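## Task

Reorient the three dice so their upward faces sum to 17, with every die lying flat and entirely within the mat at the finish.

## Robot and tools

Robot: two arms, left_arm and right_arm, each ending in a two-pad parallel gripper. Bases (scene frame): left_arm at (-0.001, +0.469, 0) m, right_arm at (-0.007, -0.385, 0) m, both facing almost straight along +x. A camera stand sits behind the arms. Loose objects may occasionally get nudged by an outside push.

Frame: the scene frame has its origin at table-top height between the arms, +x out over the table, +y toward the left_arm side, +z up. Image left/right does not match arm names. Reported end_effector_position (m), end_effector_quat_wxyz and velocities use this frame. The printed position is the point midway between the pads; fingertips extend 17.5 mm further along the gripper's +z (finger direction). Pads close along gripper x. A block attached near the wrist protrudes up to 12 cm toward gripper -y and rotates with it. Readings can be a few centimetres off, worse at long reach.

Row layout (shared by execute_actions and move): one flat list of 18 numbers covering both arms: left dx, dy, dz, rx, ry, rz, left gripper position, force_limit, speed, then the same nine for the right arm. Pose numbers are offsets, not absolute poses: they are measured from that arm's Hand target as it stood when the action or move began, along scene axes, with rotation about the Hand target point. Scale: 1.0 = 0.6 m for dx/dy/dz and 180 degrees for the rotation vector rx/ry/rz; range -1 to 1. Translations longer than 1.0 get shortened. Send six zeros to leave an arm's pose alone. Gripper numbers are absolute settings in [-1, 1]: position +1 = 50 mm open, about -0.65 = pads touching, -1 = close until blocked (use this to grip); force_limit -1/0/+1 ≈ 20/102/185 N per pad; speed -1/0/+1 ≈ 20/85/150 mm/s. Zero is a real command, so always resend a gripper's current three values if it should not change. A new force_limit or speed only applies after a position change of at least 0.01.

execute_actions(actions, cameras): actions is a list of actions; each action is up to 15 rows, one per 1/30 s step, and a short action repeats its last row to fill 15 steps. Every row in an action counts from the same start pose, but each new action starts from the updated Hand target, so repeating an offset keeps moving. An empty actions list returns the full state plus all camera images.

move(target, speed, blend, stop_force, zero, blocking, cameras): target is one 18-number row or a list of up to 15 rows; all rows are offsets from the Hand targets at the move's start, not from each other. speed is path top speed in m/s (0.002 to 3.6, default 0.25; rotation up to twice that in rad/s), one value or one per target. blend (m) rounds corners in a list; 0 stops at each. stop_force (N, 3 to 120) ends an arm's path when it feels that much push against its motion; the arm backs off to just before the contact and that point becomes its Hand target, though some press remains. Do not rely on it when the gripper rotates or for very light objects, which may slide or tip unnoticed; omit it when lifting away from something being pressed. With stop_force every row must carry identical gripper numbers. zero (default true) re-zeros the force sensor before the move. blocking=false returns early while the move continues (not allowed with stop_force). Paths are straight, avoid nothing, and can overshoot at high speed; avoid paths near an arm's own base. The result adds a move: line, e.g. done, off_target, moving, held or fault, plus limits such as paced or held.

wait(seconds, cameras): lets time pass, 0 to 3600 s. stop(cameras): brakes a running move; fingers keep moving. zoom_image(camera, region): region [x0, y0, x1, y1] pixels of that camera's newest image, at most 504 by 504. zero_wrist_force(arm): tares that arm's wrist sensor. finished_scene(scene): ends the current scene, with scene = its number; call nothing after it in the same reply.

Cameras: cam_head_left, cam_head_right, cam_high, cam_low (504x504), cam_left_wrist, cam_right_wrist (896x504). In execute_actions and move, images come only when requested via cameras (["all"] for every one).

Results: object_status 0 moving, 1 blocked while opening, 2 blocked while closing (a grip), 3 reached target or pads met (usually nothing held). Opening ≈ (250 - position_measured) × 0.202 mm. Hand target is the last commanded pose after clipping; the gripper may rest short of it, and the next execute_actions call re-requests it. Wrist force/torque are in the gripper's own axes; a third line gives the peak since last shown. Joint torques are noisy raw drive outputs.

Cautions: orientation commands are clipped to 32 degrees from the measured one per step. Arms are stiff: commanding past a firm contact, or 150 N ± 25 N of outside force, or a wrist joint straying over 0.9 degrees from plan, causes a 10 s fault stop. Wrist contact torque limit 26.3 N m. Motors heat when holding loads or straining; 85 °C brakes the arm for 30 to 60 s. Never let arms collide or grip the other arm's fingers. Approach slowly, do not slam the table, do not drop dice from height or release them while moving, and never let anything leave the table.

Each tool is called after "Request:" as a command line: name --argument value for each argument, lists and objects as JSON in quotes; but a table of rows of numbers goes row by row, as --pt "numbers of a row", without its own name.

## Session

Request:
execute_actions --actions '[]'

Scene clock: 0.00 s.
left_arm: end_effector_position=(+0.4450, +0.0143, +0.1784) position_measured=3 object_status=3 end_effector_quat_wxyz=(-0.205, +0.842, +0.488, +0.105) | right_arm: end_effector_position=(+0.3745, -0.2575, +0.2771) position_measured=3 object_status=3 end_effector_quat_wxyz=(+0.200, +0.680, -0.673, -0.210)
Joint positions: left_arm=[-1.067 -0.977 1.14 -1.306 -1.381 -0.606] | right_arm=[3.613 -1.683 -1.566 -1.994 1.841 -2.743]
Joint velocities: within noise
Joint torques (N m): no reading
Motor temperatures (°C): left_arm=[20 23 23 30 35 30] | right_arm=[32 23 27 31 30 30]
Wrist force (N): no reading
Wrist torque (N m): no reading
Wrist force, peak (N): no reading
Hand target: left_arm +0.4450, +0.0143, +0.1784; -0.205, +0.842, +0.488, +0.105 | right_arm +0.3745, -0.2575, +0.2771; +0.200, +0.680, -0.673, -0.210
Tool commands: left_gripper/position=+1.0 left_gripper/force_limit=+1.0 left_gripper/speed=+1.0 right_gripper/position=+1.0 right_gripper/force_limit=+1.0 right_gripper/speed=+1.0
camera_calibration:
cam_left_wrist: T_world_to_cam=[[0.47784, 0.80191, 0.35863, -0.27747], [0.7986, -0.56662, 0.20294, -0.38125], [0.36594, 0.18943, -0.91115, 0.14485]] pos_world=[0.38404, -0.02096, 0.30886]
cam_right_wrist: T_world_to_cam=[[-0.01062, -0.99878, -0.04821, -0.22691], [-0.49842, -0.0365, 0.86616, -0.06162], [-0.86687, 0.03323, -0.49743, 0.61042]] pos_world=[0.49604, -0.24916, 0.34607]

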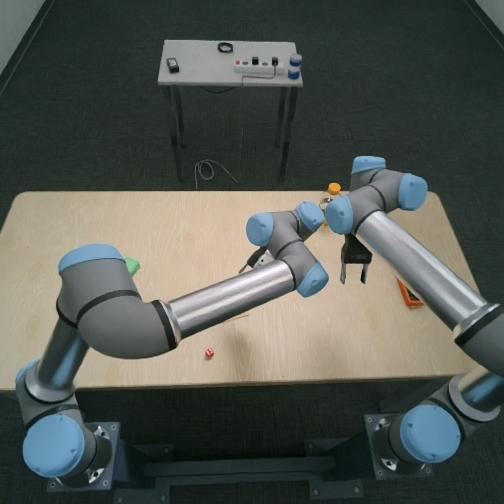

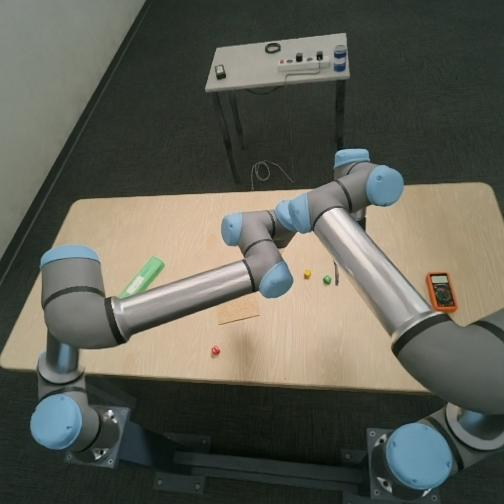

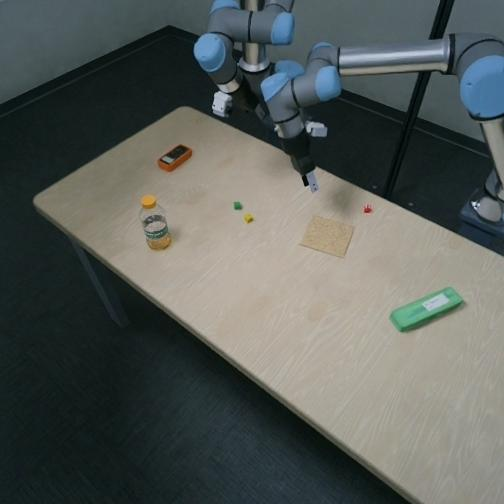

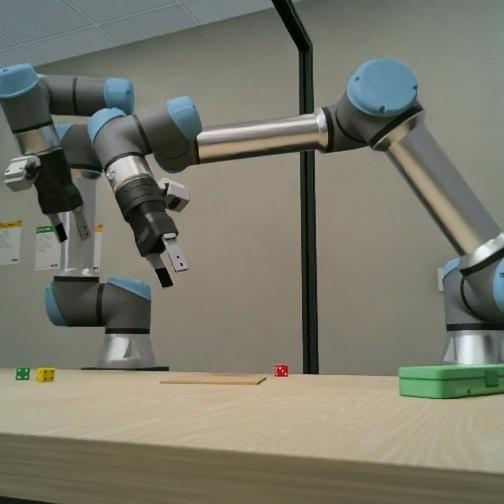

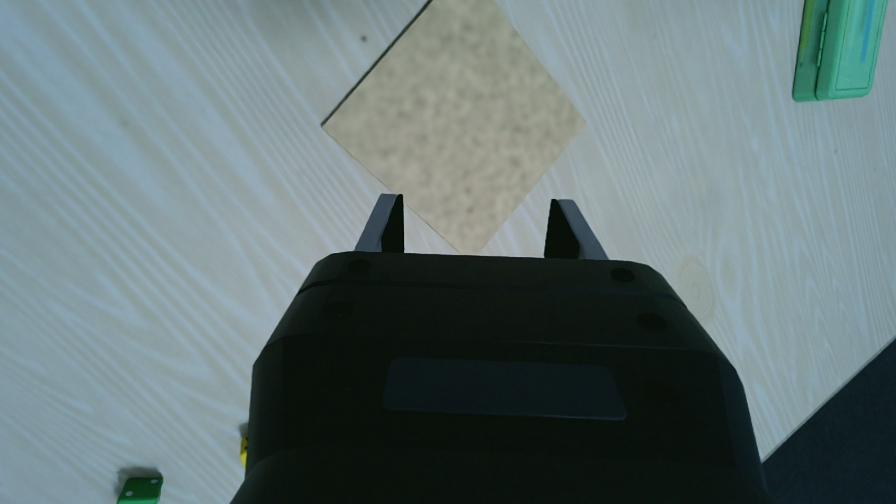

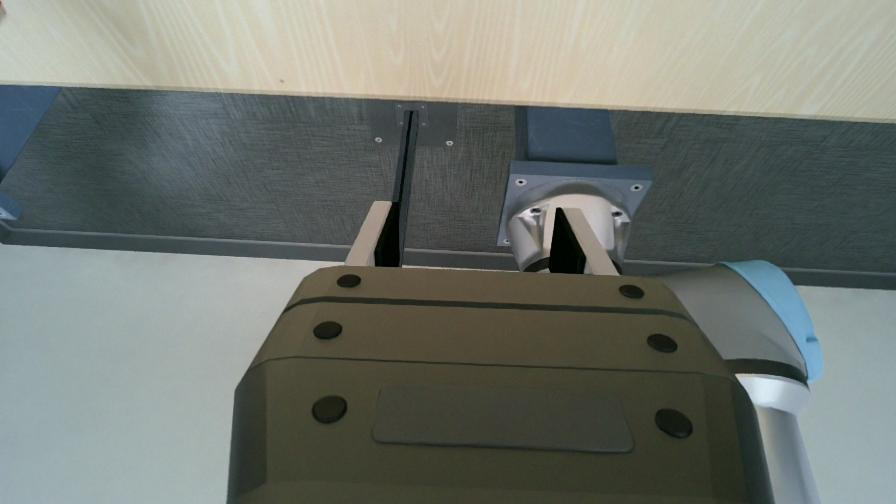

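Request:
zoom_image --camera "cam_high" --region '[215, 185, 275, 235]'

Request:
zoom_image --camera "cam_high" --region '[345, 190, 390, 230]'

Request:
zoom_image --camera "cam_low" --region '[0, 355, 80, 395]'

Request:
zoom_image --camera "cam_low" --region '[260, 355, 310, 390]'

Request:
zoom_image --camera "cam_head_right" --region '[200, 260, 345, 365]'

Request:
zoom_image --camera "cam_head_left" --region '[195, 340, 225, 365]'

Request:
zoom_image --camera "cam_left_wrist" --region '[90, 400, 260, 504]'

Scaled by 8.400 from the camera's image (finer frame: 720x720).

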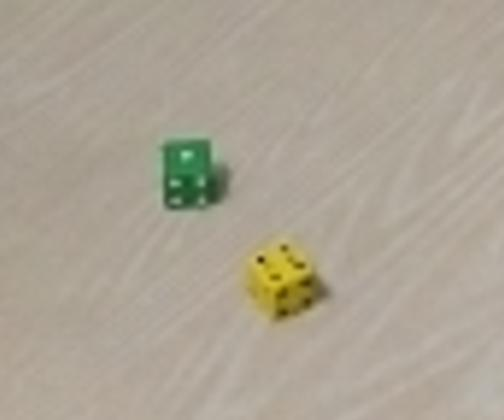

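Scaled by 11.200 from the camera's image (finer frame: 720x720).

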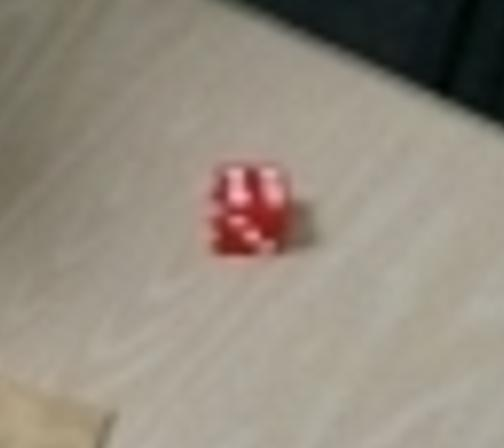

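Scaled by 6.300 from the camera's image (finer frame: 720x720).

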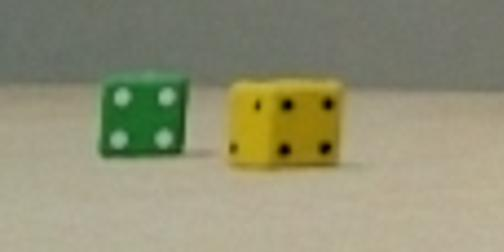

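Scaled by 10.080 from the camera's image (finer frame: 720x720).

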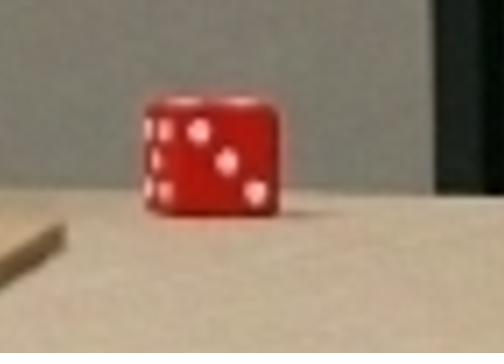

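Scaled by 3.476 from the camera's image (finer frame: 720x720).

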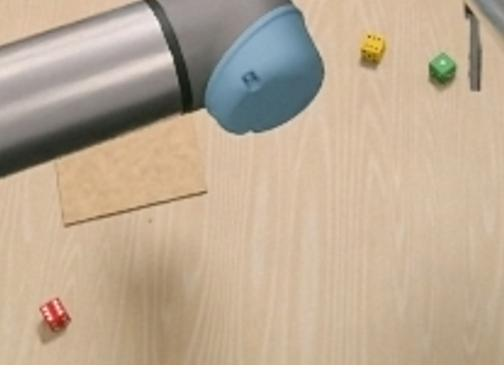

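Scaled by 16.800 from the camera's image (finer frame: 720x720).

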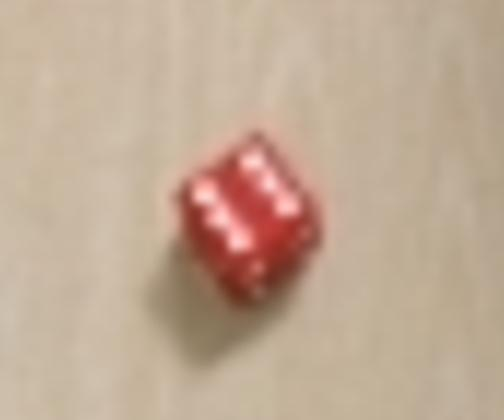

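Scaled by 2.965 from the camera's image (finer frame: 1280x720).

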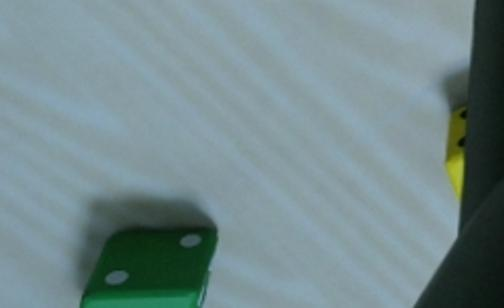

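Request:
move --target '[-0.37,0.25,-0.03,-0.148,0,0,1,1,1,0.34,0.171,-0.2,0,-0.187,0,1,1,1]' --speed 0.5 --cameras '["cam_left_wrist","cam_right_wrist","cam_head_right","cam_high"]'

Scene clock: 13.17 s.
left_arm: end_effector_position=(+0.3216, +0.0976, +0.1684) position_measured=3 object_status=3 end_effector_quat_wxyz=(-0.095, +0.861, +0.498, +0.042) | right_arm: end_effector_position=(+0.4307, -0.2280, +0.2430) position_measured=3 object_status=3 end_effector_quat_wxyz=(+0.145, +0.695, -0.688, -0.152)
Joint positions: left_arm=[-1.144 -1.438 1.808 -1.743 -1.511 -0.646] | right_arm=[3.646 -1.737 -1.574 -1.771 1.781 -2.675]
Joint torques (N m): left_arm=[-12.11 -40.91 -12.92 -5.35 1.99 -2.58] | right_arm=[-13.22 42.46 13.33 -0.75 1.95 -1.56]
Wrist force (N): left_arm=[-0.2 0.9 -0.7] | right_arm=[-0.3 -0.3 -0.1]
Wrist torque (N m): left_arm=[0.17 0.02 0.08] | right_arm=[-0.05 0.05 0.05]
Wrist force, peak (N): left_arm=[0.1 -3.4 -0.8] | right_arm=[-4.1 -8.8 6.3]
Hand target: left_arm +0.3216, +0.0977, +0.1684; -0.095, +0.861, +0.498, +0.042 (not the last commanded pose) | right_arm +0.4306, -0.2280, +0.2430; +0.145, +0.695, -0.688, -0.152 (not the last commanded pose)
Off the commanded pose: left_arm 0.119 m, 12 deg | right_arm 0.186 m, 24 deg.
move: held (right_arm; a check stopped the path), off_target (left_arm; braked when a check withheld steps of right_arm); limits=held
pose unreachable (right arm): on one or more control steps of this call, first in action 0 (counted from 0), this arm could not follow its commanded pose, so it was not sent that pose on those steps. It may still have moved: this result reports where it is.
cause: moving toward the commanded pose would bring a part of the arm too close to another arm (a part of this arm just beyond joint 3 (elbow) and a part of the left arm just beyond its joint 5 (wrist 2), 41 mm apart when this arm was first held).
cam_left_wrist: T_world_to_cam=[[0.47783, 0.86691, 0.1419, -0.25165], [0.79869, -0.496, 0.34071, -0.2636], [0.36575, -0.04947, -0.9294, 0.19149]] pos_world=[0.26074, 0.09689, 0.30349]
cam_right_wrist: T_world_to_cam=[[-0.00207, -0.99898, -0.04508, -0.20291], [-0.63499, -0.03351, 0.77179, 0.07949], [-0.77252, 0.03022, -0.63427, 0.63306]] pos_world=[0.5391, -0.21917, 0.33104]
Images, in order (width x height): cam_head_right 504x504, cam_high 504x504, cam_left_wrist 896x504, cam_right_wrist 896x504.

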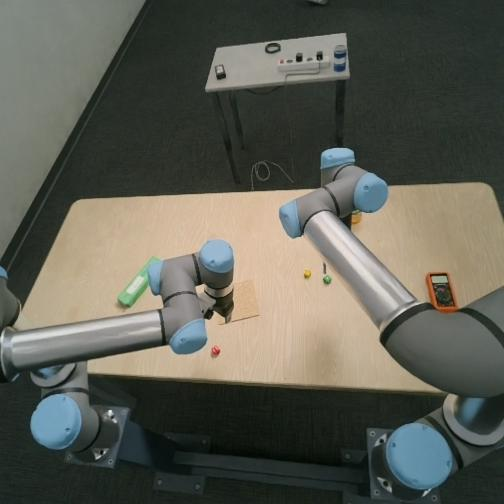

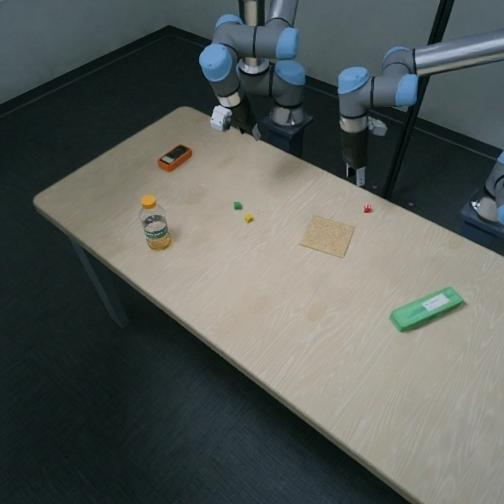

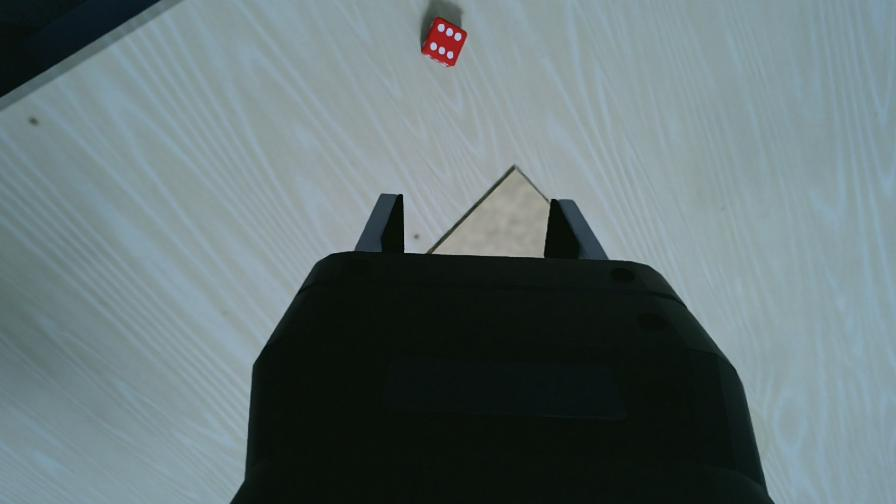

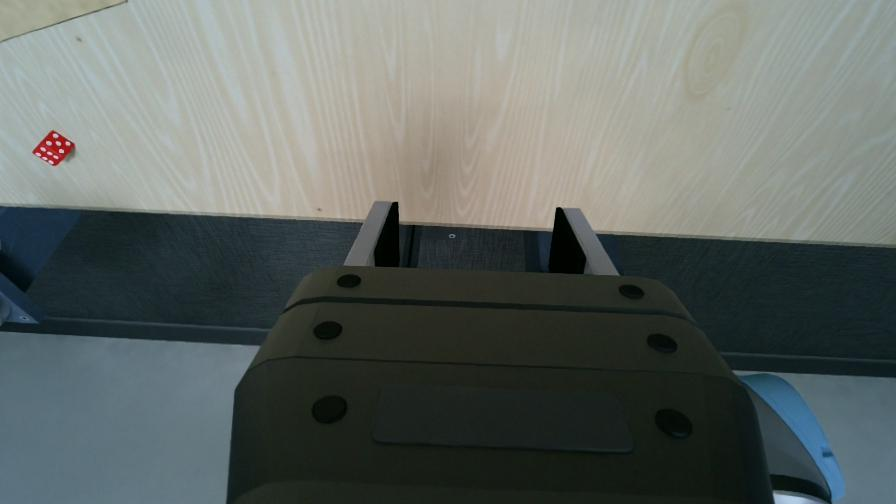

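Request:
move --target '[0,0,0,0,0,0,1,1,1,0.257,0.122,-0.138,0,-0.136,0,1,1,1]' --speed 0.5 --cameras '["cam_right_wrist"]'

Scene clock: 15.20 s.
left_arm: end_effector_position=(+0.3216, +0.0977, +0.1684) position_measured=3 object_status=3 end_effector_quat_wxyz=(-0.095, +0.861, +0.498, +0.042) | right_arm: end_effector_position=(+0.5847, -0.1548, +0.1602) position_measured=3 object_status=3 end_effector_quat_wxyz=(-0.004, +0.711, -0.703, -0.001)
Joint positions: left_arm=[-1.144 -1.438 1.809 -1.743 -1.51 -0.646] | right_arm=[3.712 -1.94 -1.568 -1.198 1.574 -2.572]
Joint torques (N m): left_arm=[-12.09 -39.15 -11.69 -5.33 2.01 -2.5] | right_arm=[11.37 32.72 30.29 5.18 -1.47 1.32]
Wrist force (N): left_arm=[0.1 0.8 -0.4] | right_arm=[0.1 -1.2 -0.2]
Wrist torque (N m): left_arm=[0.16 -0.03 0.08] | right_arm=[-0.15 -0.02 -0.07]
Wrist force, peak (N): left_arm=[0.1 1.3 -0.9] | right_arm=[-0.6 -2.5 0.6]
Hand target: left_arm +0.3216, +0.0977, +0.1684; -0.095, +0.861, +0.498, +0.042 | right_arm +0.5848, -0.1548, +0.1602; -0.004, +0.711, -0.703, -0.001
Off the commanded pose: left_arm 0.000 m, 0 deg | right_arm 0.000 m, 0 deg.
move: done
cam_right_wrist: T_world_to_cam=[[0.01682, -0.99898, -0.0418, -0.14488], [-0.89749, -0.03351, 0.43976, 0.45027], [-0.44072, 0.03012, -0.89714, 0.54549]] pos_world=[0.64695, -0.14607, 0.28531]

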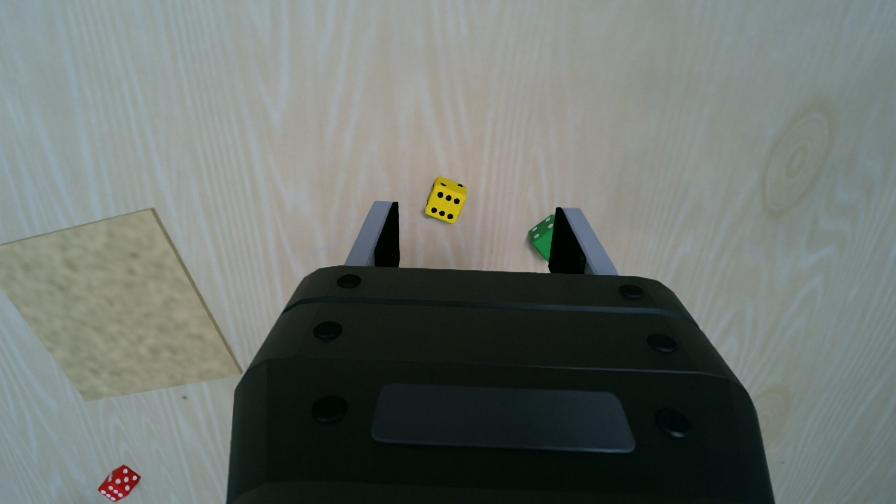

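Request:
zoom_image --camera "cam_right_wrist" --region '[410, 160, 570, 270]'

Scaled by 3.150 from the camera's image (finer frame: 1280x720).

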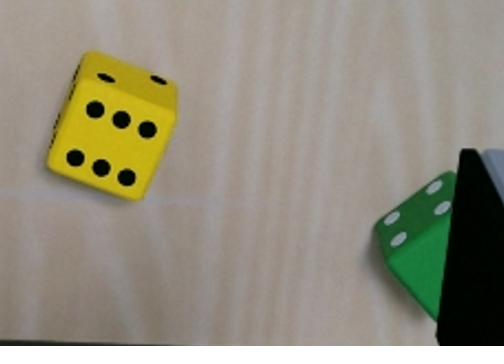

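Request:
move --target '[0,0,0,0,0,0,1,1,1,-0.064,-0.129,-0.0758,0.0492,0.1041,-0.2836,1,1,1]' --speed 0.5 --cameras '["cam_right_wrist"]'

Request:
zoom_image --camera "cam_right_wrist" --region '[350, 80, 610, 280]'

Scene clock: 24.87 s.
left_arm: end_effector_position=(+0.3216, +0.0977, +0.1684) position_measured=3 object_status=3 end_effector_quat_wxyz=(-0.095, +0.861, +0.498, +0.042) | right_arm: end_effector_position=(+0.5464, -0.2321, +0.1147) position_measured=3 object_status=3 end_effector_quat_wxyz=(-0.054, -0.329, +0.929, +0.163)
Joint positions: left_arm=[-1.144 -1.438 1.809 -1.743 -1.51 -0.646] | right_arm=[3.487 -1.945 -1.699 -1.175 1.9 -1.914]
Joint torques (N m): left_arm=[-12.4 -38.8 -11.68 -5.16 1.96 -2.43] | right_arm=[-12.86 50.13 11.3 5.13 2.22 1.3]
Wrist force (N): left_arm=[0.0 1.1 -0.7] | right_arm=[0.1 -0.4 -0.3]
Wrist torque (N m): left_arm=[0.19 -0.02 0.07] | right_arm=[-0.06 -0.02 -0.01]
Wrist force, peak (N): left_arm=[0.2 1.3 -1.1] | right_arm=[-0.7 -1.2 -1.0]
Hand target: left_arm +0.3216, +0.0977, +0.1684; -0.095, +0.861, +0.498, +0.042 | right_arm +0.5464, -0.2322, +0.1147; -0.054, -0.329, +0.929, +0.163
Off the commanded pose: left_arm 0.000 m, 0 deg | right_arm 0.000 m, 0 deg.
move: done
cam_right_wrist: T_world_to_cam=[[-0.78136, -0.62267, -0.04203, 0.30018], [-0.4555, 0.52295, 0.72044, 0.2889], [-0.42662, 0.58207, -0.69224, 0.58709]] pos_world=[0.6166, -0.3059, 0.21089]

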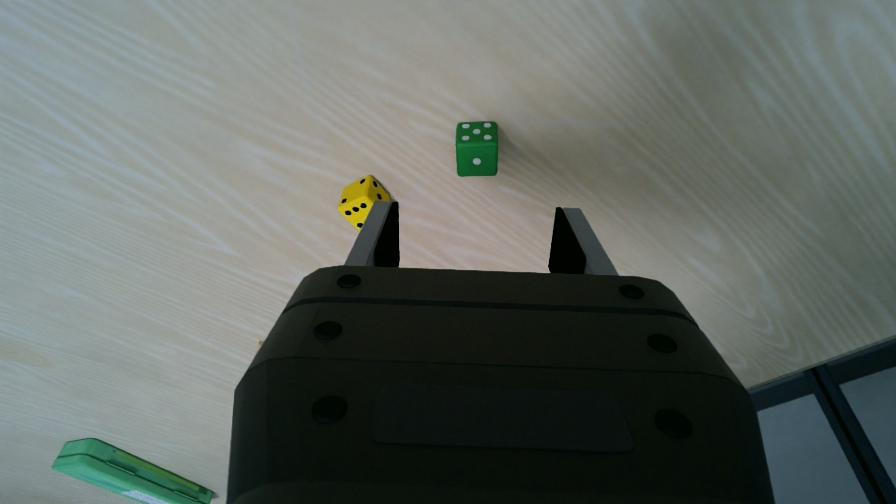

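Scaled by 1.938 from the camera's image (finer frame: 1280x720).

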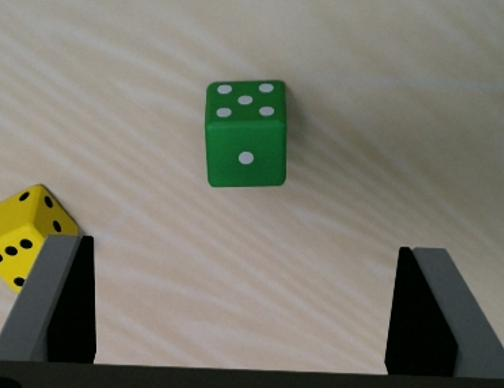

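Request:
move --pt "0 0 0 0 0 0 1 1 1 -0.0235 0.0369 -0.1233 0 0 0 1 1 1" --pt "0 0 0 0 0 0 1 1 1 -0.0293 0.0462 -0.1567 0 0 0 1 1 1" --speed '[0.2,0.04]' --blend '[0.005,0]' --stop_force 8 --cameras '["cam_right_wrist","cam_low"]'

Request:
zoom_image --camera "cam_low" --region '[0, 310, 100, 400]'

Scene clock: 28.33 s.
left_arm: end_effector_position=(+0.3216, +0.0977, +0.1684) position_measured=3 object_status=3 end_effector_quat_wxyz=(-0.095, +0.861, +0.498, +0.042) | right_arm: end_effector_position=(+0.5289, -0.2045, +0.0208) position_measured=3 object_status=3 end_effector_quat_wxyz=(-0.054, -0.329, +0.929, +0.163)
Joint positions: left_arm=[-1.144 -1.438 1.809 -1.743 -1.51 -0.646] | right_arm=[3.541 -2.053 -1.832 -0.915 1.905 -1.856]
Joint torques (N m): left_arm=[-12.53 -38.52 -11.72 -5.26 1.92 -2.35] | right_arm=[10.04 32.27 8.3 2.81 1.91 0.67]
Wrist force (N): left_arm=[-0.2 1.1 -0.7] | right_arm=[1.2 1.8 -9.7]
Wrist torque (N m): left_arm=[0.19 0.01 0.08] | right_arm=[0.01 0.38 0.05]
Wrist force, peak (N): left_arm=[-0.2 1.2 -0.9] | right_arm=[1.2 1.8 -9.7]
Hand target: left_arm +0.3216, +0.0977, +0.1684; -0.095, +0.861, +0.498, +0.042 | right_arm +0.5289, -0.2045, +0.0208; -0.054, -0.329, +0.929, +0.163
Off the commanded pose: left_arm 0.000 m, 0 deg | right_arm 0.000 m, 0 deg.
move: contact (right_arm)
cam_right_wrist: T_world_to_cam=[[-0.78164, -0.6223, -0.04216, 0.30001], [-0.45529, 0.52304, 0.72051, 0.33393], [-0.42633, 0.58238, -0.69216, 0.49837]] pos_world=[0.59901, -0.2782, 0.11699]
Images, in order (width x height): cam_low 504x504, cam_right_wrist 896x504.

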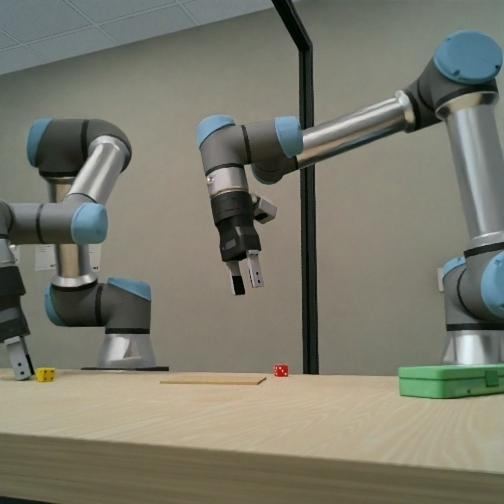

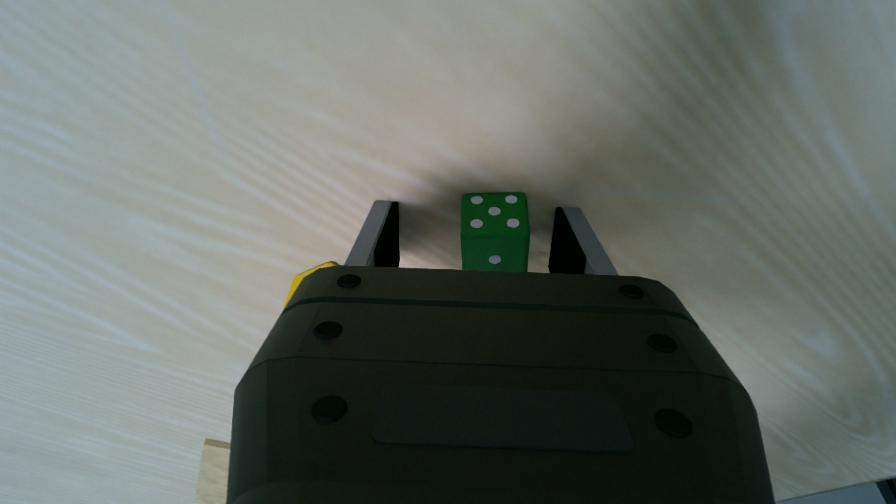

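Scaled by 5.040 from the camera's image (finer frame: 720x720).

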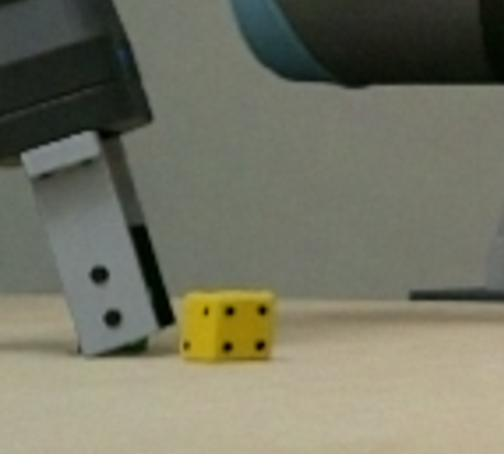

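Request:
move --pt "0 0 0 0 0 0 1 1 1 0 0 0.0025 0 0 0 1 1 1" --pt "0 0 0 0 0 0 1 1 1 0 0 0.0025 0 0 0 -1 -0.9 -0.8" --pt "0 0 0 0 0 0 1 1 1 0 0 0.13 0 0 0 -1 -0.9 -0.8" --cameras '["cam_right_wrist"]'

Scene clock: 31.83 s.
left_arm: end_effector_position=(+0.3216, +0.0977, +0.1684) position_measured=3 object_status=3 end_effector_quat_wxyz=(-0.095, +0.861, +0.498, +0.042) | right_arm: end_effector_position=(+0.5289, -0.2045, +0.0987) position_measured=153 object_status=2 end_effector_quat_wxyz=(-0.054, -0.329, +0.929, +0.163)
Joint positions: left_arm=[-1.144 -1.438 1.809 -1.743 -1.51 -0.646] | right_arm=[3.541 -1.939 -1.76 -1.101 1.905 -1.856]
Joint torques (N m): left_arm=[-12.22 -39.26 -12.18 -5.29 2.01 -2.47] | right_arm=[-9.51 49.33 28.61 0.06 -0.39 -1.59]
Wrist force (N): left_arm=[-0.1 0.8 -0.5] | right_arm=[-0.3 -0.6 -0.4]
Wrist torque (N m): left_arm=[0.15 0.00 0.07] | right_arm=[-0.09 0.04 0.03]
Wrist force, peak (N): left_arm=[0.0 0.9 -1.1] | right_arm=[1.1 1.8 -9.8]
Hand target: left_arm +0.3216, +0.0977, +0.1684; -0.095, +0.861, +0.498, +0.042 | right_arm +0.5289, -0.2045, +0.0988; -0.054, -0.329, +0.929, +0.163
Off the commanded pose: left_arm 0.000 m, 0 deg | right_arm 0.000 m, 0 deg.
move: done
cam_right_wrist: T_world_to_cam=[[-0.78167, -0.62227, -0.04221, 0.30333], [-0.45527, 0.52301, 0.72055, 0.27778], [-0.4263, 0.58244, -0.69212, 0.55228]] pos_world=[0.59901, -0.2782, 0.19489]

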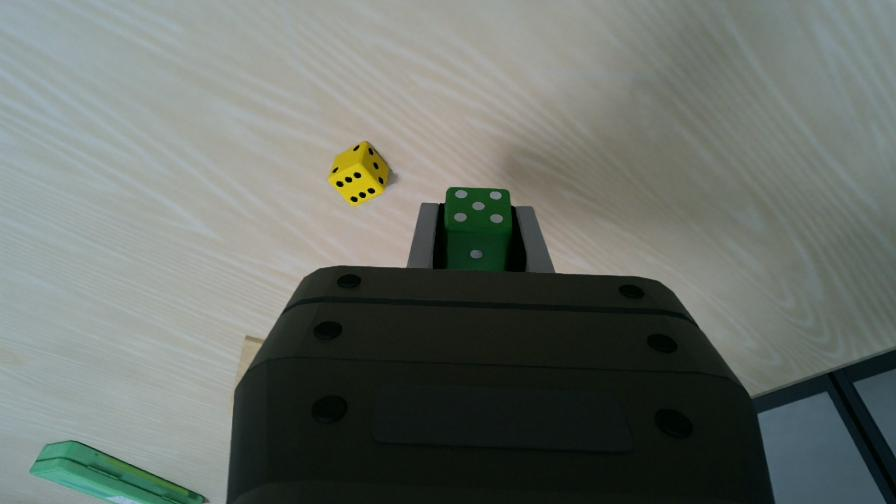

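Request:
move --target '[0,0.45,0.15,0,0,0,1,1,1,0,0,0,0,0,0,-1,-0.9,-0.8]' --speed 0.5

Request:
move --target '[0,0,0,0,0,0,1,1,1,-0.0908,0.4667,-0.015,-0.107,-0.3858,0.3446,-1,-0.9,-0.8]' --speed 0.4 --cameras '["all"]'

Scene clock: 38.93 s.
left_arm: end_effector_position=(+0.3216, +0.3675, +0.2583) position_measured=3 object_status=3 end_effector_quat_wxyz=(-0.095, +0.861, +0.498, +0.042) end_effector_velocity=(+0.000, +0.002, +0.001) end_effector_angular_velocity=(+0.001, +0.000, +0.001) | right_arm: end_effector_position=(+0.5289, -0.2045, +0.0988) position_measured=153 object_status=2 end_effector_quat_wxyz=(-0.054, -0.329, +0.929, +0.163)
Joint positions: left_arm=[-0.797 -1.936 2.015 -1.484 -1.447 -0.302] | right_arm=[3.541 -1.939 -1.76 -1.101 1.905 -1.856]
Joint velocities: left_arm=[0.005 -0.002 -0.001 0.003 0.001 0.004] | right_arm=[within noise]
Joint torques (N m): left_arm=[10.44 -19.56 -35.9 -0.17 2.13 2.62] | right_arm=[-10.38 48.39 28.67 0.1 -0.81 -1.47]
Wrist force (N): left_arm=[-0.2 0.8 -0.6] | right_arm=[-0.3 -0.7 -0.2]
Wrist torque (N m): left_arm=[0.13 0.04 -0.12] | right_arm=[-0.09 0.04 0.03]
Wrist force, peak (N): left_arm=[-1.9 2.2 -0.6] | right_arm=[-0.4 -0.7 -0.6]
Hand target: left_arm +0.3216, +0.3677, +0.2584; -0.095, +0.861, +0.498, +0.042 | right_arm +0.5289, -0.2045, +0.0988; -0.054, -0.329, +0.929, +0.163
Off the commanded pose: left_arm 0.000 m, 0 deg | right_arm 0.000 m, 0 deg.
move: done

Scene clock: 41.97 s.
left_arm: end_effector_position=(+0.3216, +0.3677, +0.2584) position_measured=3 object_status=3 end_effector_quat_wxyz=(-0.095, +0.861, +0.498, +0.042) | right_arm: end_effector_position=(+0.4744, +0.0755, +0.0898) position_measured=153 object_status=2 end_effector_quat_wxyz=(-0.336, +0.749, -0.522, +0.232)
Joint positions: left_arm=[-0.796 -1.936 2.015 -1.483 -1.447 -0.302] | right_arm=[4.321 -2.05 -2.125 0.109 0.988 -2.505]
Joint torques (N m): left_arm=[11.68 -19.53 -36.85 0.02 2.12 2.67] | right_arm=[11.54 27.32 5.11 6.12 -2.59 -1.54]
Wrist force (N): left_arm=[-0.5 0.8 -0.1] | right_arm=[-1.7 -3.0 -0.9]
Wrist torque (N m): left_arm=[0.12 0.08 -0.12] | right_arm=[-0.56 0.17 -0.15]
Wrist force, peak (N): left_arm=[-0.3 1.1 -0.5] | right_arm=[-2.3 -3.1 -0.8]
Hand target: left_arm +0.3216, +0.3677, +0.2584; -0.095, +0.861, +0.498, +0.042 | right_arm +0.4744, +0.0755, +0.0898; -0.336, +0.749, -0.522, +0.232
Off the commanded pose: left_arm 0.000 m, 0 deg | right_arm 0.000 m, 0 deg.
move: done
cam_left_wrist: T_world_to_cam=[[0.47779, 0.86697, 0.14172, -0.49846], [0.79863, -0.49587, 0.34105, -0.16037], [0.36595, -0.04977, -0.9293, 0.28856]] pos_world=[0.26064, 0.36699, 0.39349]
cam_right_wrist: T_world_to_cam=[[0.37498, -0.92673, -0.02377, -0.09284], [-0.86362, -0.3399, -0.37232, 0.47004], [0.33697, 0.16014, -0.9278, 0.05084]] pos_world=[0.42362, 0.06558, 0.21997]

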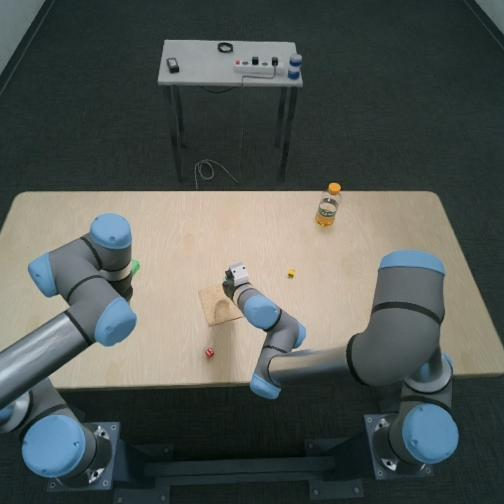

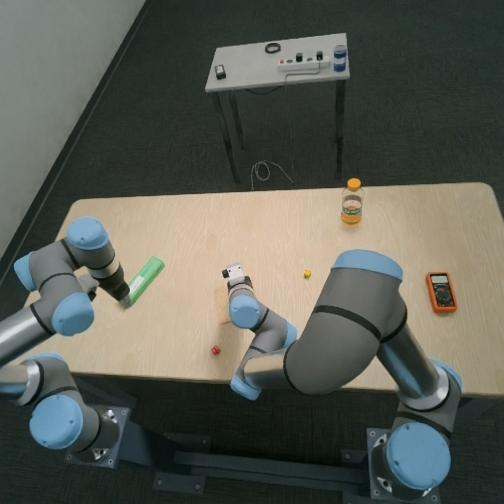

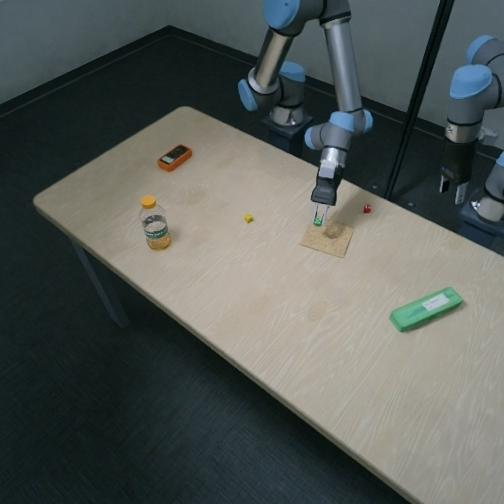

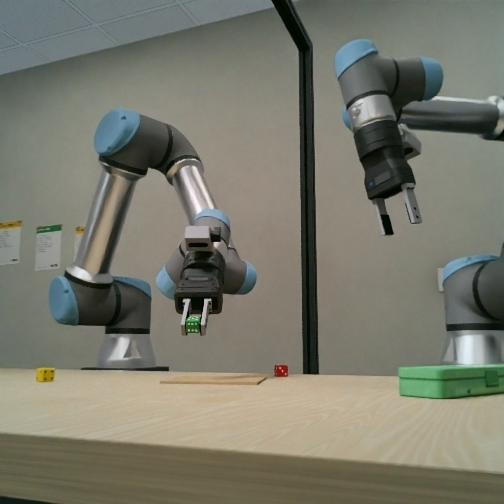

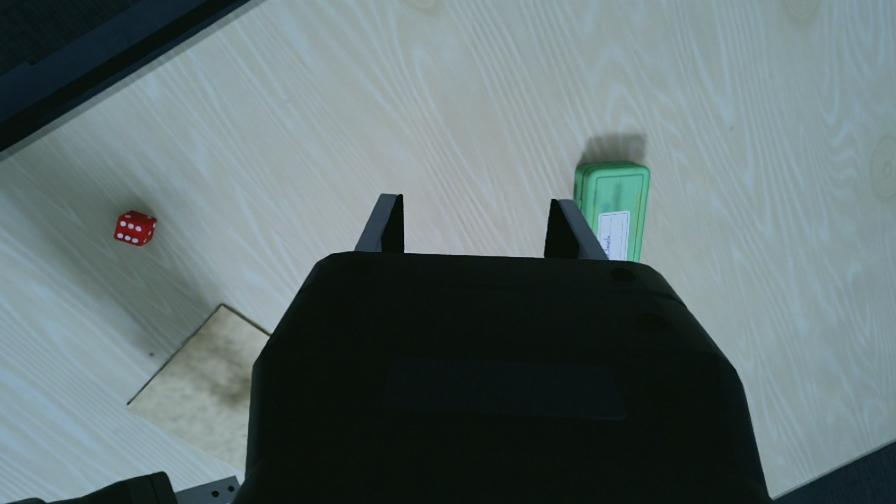

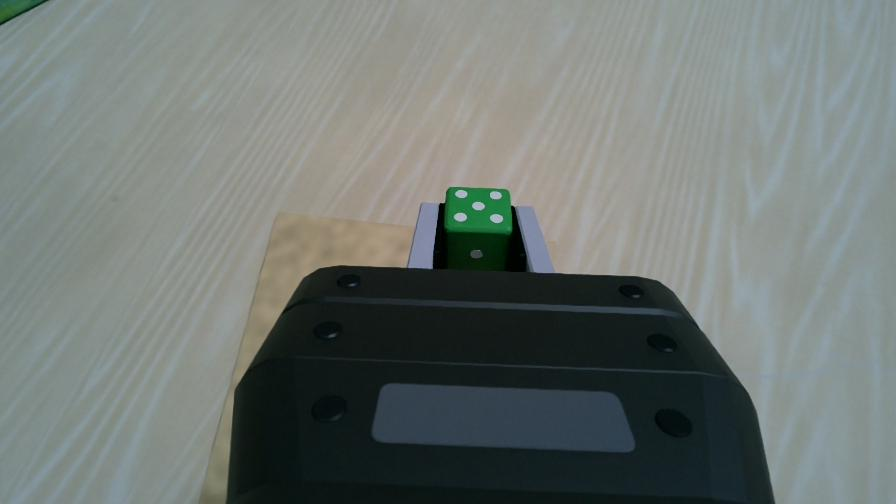

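Request:
move --pt "0 0 0 0 0 0 1 1 1 0 0 -0.08 0 0 0 -1 -0.9 -0.8" --pt "0 0 0 0 0 0 1 1 1 0 0 -0.12 0 0 0 -1 -0.9 -0.8" --speed '[0.15,0.015]' --blend '[0.003,0]' --stop_force 4 --cameras '["cam_low"]'

Request:
zoom_image --camera "cam_low" --region '[140, 300, 260, 400]'

Scene clock: 46.00 s.
left_arm: end_effector_position=(+0.3216, +0.3677, +0.2584) position_measured=3 object_status=3 end_effector_quat_wxyz=(-0.095, +0.861, +0.498, +0.042) | right_arm: end_effector_position=(+0.4744, +0.0755, +0.0250) position_measured=153 object_status=2 end_effector_quat_wxyz=(-0.336, +0.749, -0.522, +0.232)
Joint positions: left_arm=[-0.796 -1.936 2.015 -1.483 -1.447 -0.302] | right_arm=[4.321 -2.212 -2.129 0.275 0.988 -2.505]
Joint torques (N m): left_arm=[11.85 -19.86 -36.63 0.01 2.05 2.61] | right_arm=[-11.88 49.13 1.26 0.71 0.22 -1.18]
Wrist force (N): left_arm=[0.1 0.9 -0.3] | right_arm=[-1.5 -4.8 -2.1]
Wrist torque (N m): left_arm=[0.13 -0.01 -0.11] | right_arm=[-0.59 0.19 -0.20]
Wrist force, peak (N): left_arm=[-0.4 1.2 -0.4] | right_arm=[0.2 -12.0 -18.7]
Hand target: left_arm +0.3216, +0.3677, +0.2584; -0.095, +0.861, +0.498, +0.042 | right_arm +0.4744, +0.0755, +0.0250; -0.336, +0.749, -0.522, +0.232 (not the last commanded pose)
Off the commanded pose: left_arm 0.000 m, 0 deg | right_arm 0.007 m, 0 deg.
move: contact (right_arm); path passed 1 of 2 targets

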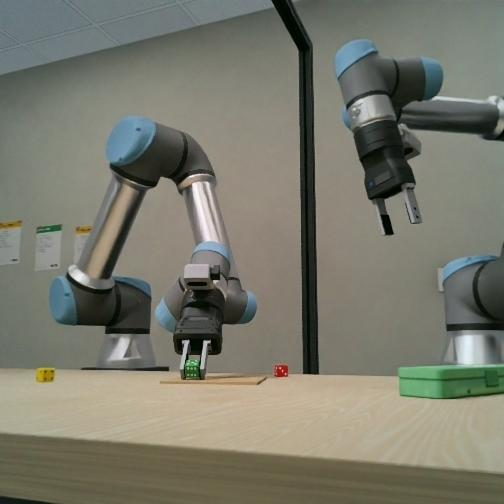

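Scaled by 4.200 from the camera's image (finer frame: 720x720).

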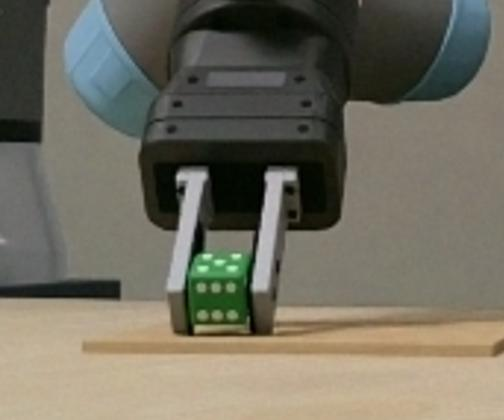

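Request:
move --pt "0 0 0 0 0 0 1 1 1 0 0 0.0003 0 0 0 -0.2 -0.9 -1" --pt "0 0 0 0 0 0 1 1 1 0 0 0.0003 0 0 0 1 -0.9 -0.5" --cameras '["cam_low","cam_right_wrist"]'

Request:
zoom_image --camera "cam_low" --region '[140, 300, 260, 400]'

Scene clock: 48.23 s.
left_arm: end_effector_position=(+0.3216, +0.3677, +0.2584) position_measured=3 object_status=3 end_effector_quat_wxyz=(-0.095, +0.861, +0.498, +0.042) | right_arm: end_effector_position=(+0.4744, +0.0755, +0.0252) position_measured=3 object_status=3 end_effector_quat_wxyz=(-0.336, +0.749, -0.522, +0.232)
Joint positions: left_arm=[-0.796 -1.936 2.015 -1.483 -1.447 -0.302] | right_arm=[4.321 -2.211 -2.129 0.274 0.988 -2.505]
Joint torques (N m): left_arm=[11.47 -19.89 -37.01 -0.02 2.16 2.69] | right_arm=[-10.27 50.24 2.18 0.93 0.35 -0.48]
Wrist force (N): left_arm=[-0.2 0.7 -0.3] | right_arm=[-1.8 -3.1 -1.4]
Wrist torque (N m): left_arm=[0.10 0.04 -0.11] | right_arm=[-0.52 0.14 -0.18]
Wrist force, peak (N): left_arm=[-0.4 1.1 -0.7] | right_arm=[-1.3 -4.9 -2.1]
Hand target: left_arm +0.3216, +0.3677, +0.2584; -0.095, +0.861, +0.498, +0.042 | right_arm +0.4744, +0.0755, +0.0252; -0.336, +0.749, -0.522, +0.232
Off the commanded pose: left_arm 0.000 m, 0 deg | right_arm 0.000 m, 0 deg.
move: done
cam_right_wrist: T_world_to_cam=[[0.37518, -0.92665, -0.0237, -0.09444], [-0.86347, -0.34007, -0.37252, 0.44584], [0.33714, 0.16022, -0.92772, -0.00924]] pos_world=[0.42352, 0.06558, 0.15527]

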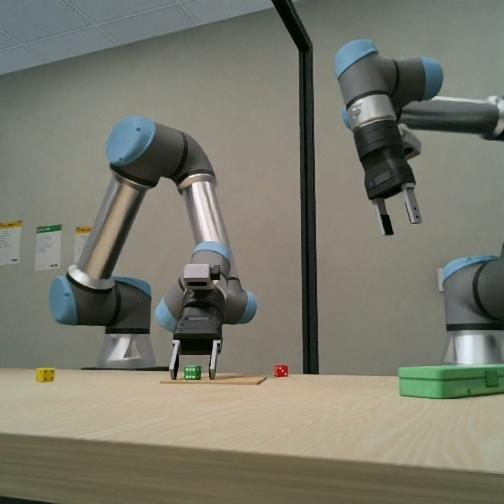

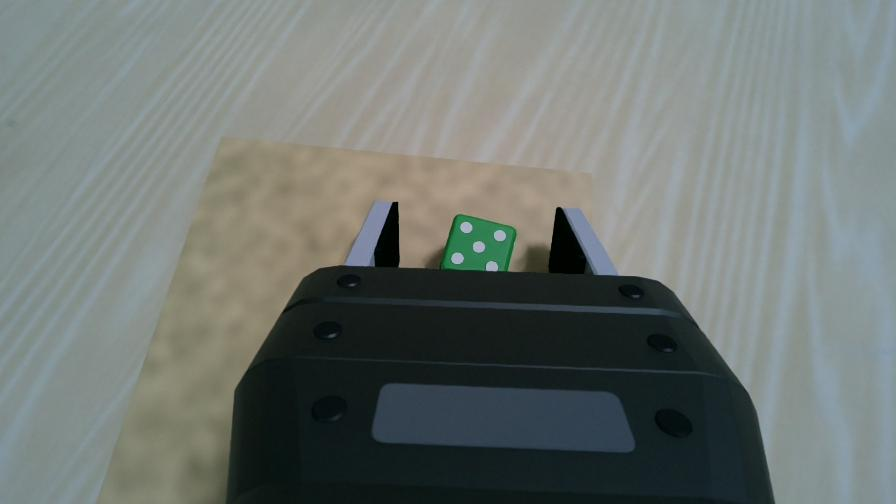

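Scaled by 4.200 from the camera's image (finer frame: 720x720).

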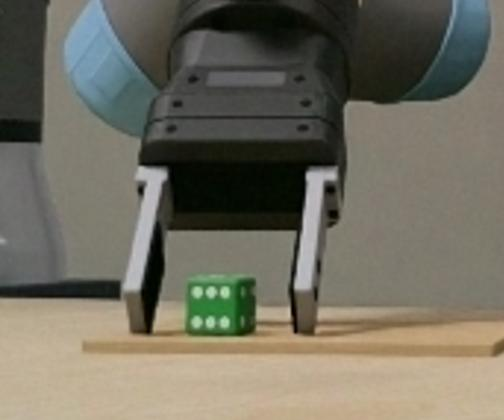

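Request:
move --pt "0 0 0 0 0 0 1 1 1 -0.116 -0.042 0.112 0 0 0 1 -0.9 -0.5" --pt "-0.03 -0.1 0 0 0 0 1 1 1 0.1193 -0.3492 0.158 -0.0221 0.2689 -0.1599 1 -0.9 -0.5" --pt "-0.105 -0.375 -0.2307 -0.0652 0.0136 -0.13 1 1 1 0.1193 -0.3492 0.158 -0.0221 0.2689 -0.1599 1 -0.9 -0.5" --speed '[0.2,0.5,0.5]' --blend '[0.02,0.03,0]' --cameras '["cam_low","cam_right_wrist","cam_left_wrist"]'

Scene clock: 56.57 s.
left_arm: end_effector_position=(+0.2585, +0.1428, +0.1200) position_measured=3 object_status=3 end_effector_quat_wxyz=(-0.007, +0.950, +0.312, -0.009) | right_arm: end_effector_position=(+0.5460, -0.1340, +0.1200) position_measured=3 object_status=3 end_effector_quat_wxyz=(+0.004, -0.639, +0.769, +0.001)
Joint positions: left_arm=[-1.194 -1.65 2.202 -2.108 -1.588 -0.277] | right_arm=[3.777 -1.918 -1.711 -1.075 1.573 -2.311]
Joint torques (N m): left_arm=[-12.29 -5.61 -34.47 -5.91 -2.21 2.67] | right_arm=[-12.97 29.68 28.35 0.53 1.53 -1.45]
Wrist force (N): left_arm=[-0.4 1.6 -0.9] | right_arm=[-0.2 -1.2 -0.7]
Wrist torque (N m): left_arm=[0.19 0.03 -0.13] | right_arm=[-0.16 0.03 0.01]
Wrist force, peak (N): left_arm=[-1.7 2.1 -0.1] | right_arm=[-2.0 -3.5 -1.4]
Hand target: left_arm +0.2586, +0.1427, +0.1200; -0.007, +0.950, +0.312, -0.009 | right_arm +0.5460, -0.1340, +0.1200; +0.004, -0.639, +0.769, +0.001
Off the commanded pose: left_arm 0.000 m, 0 deg | right_arm 0.000 m, 0 deg.
move: done
cam_left_wrist: T_world_to_cam=[[0.78791, 0.61448, -0.04013, -0.27611], [0.56723, -0.69887, 0.43569, -0.09693], [0.23968, -0.36605, -0.8992, 0.24598]] pos_world=[0.21357, 0.19197, 0.25233]
cam_right_wrist: T_world_to_cam=[[-0.17785, -0.98315, -0.04228, -0.01656], [-0.88659, 0.14144, 0.44041, 0.45136], [-0.42701, 0.11581, -0.8968, 0.49565]] pos_world=[0.60887, -0.13753, 0.24502]
Images, in order (width x height): cam_low 504x504, cam_left_wrist 896x504, cam_right_wrist 896x504.

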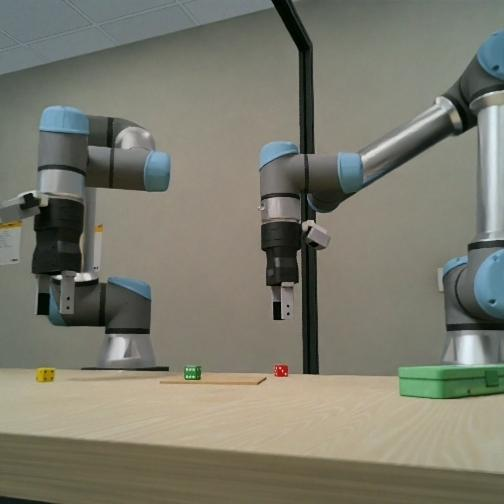

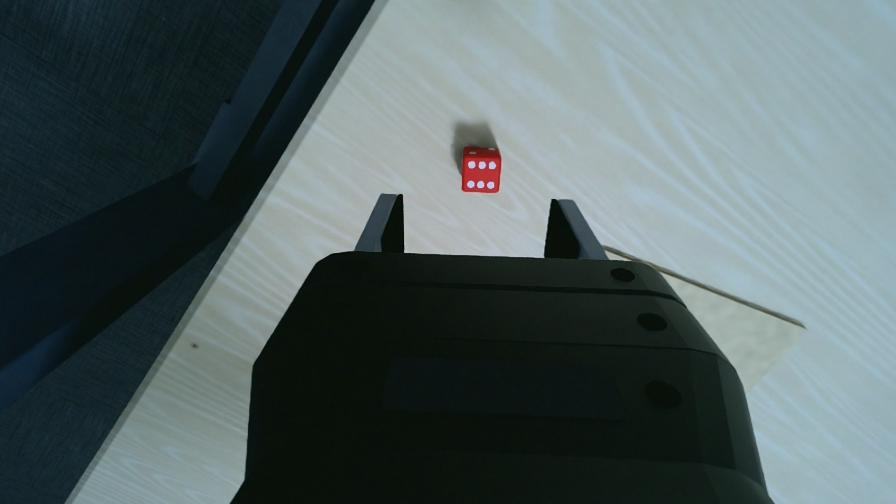

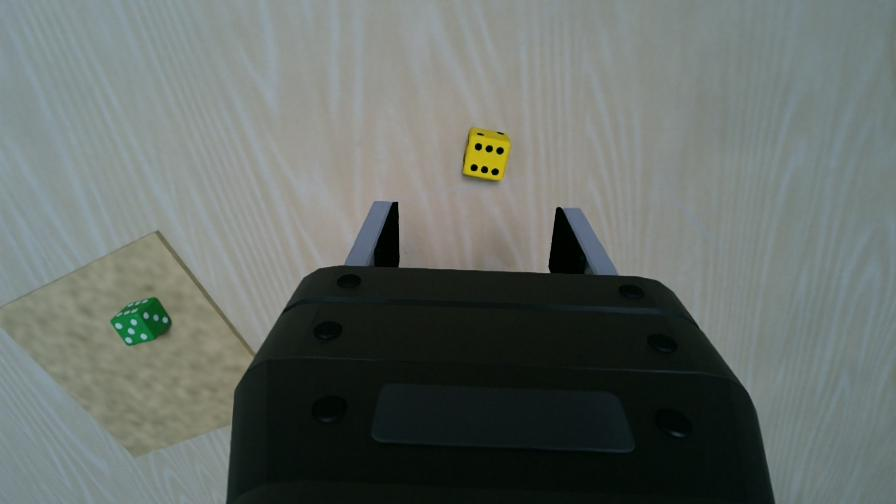

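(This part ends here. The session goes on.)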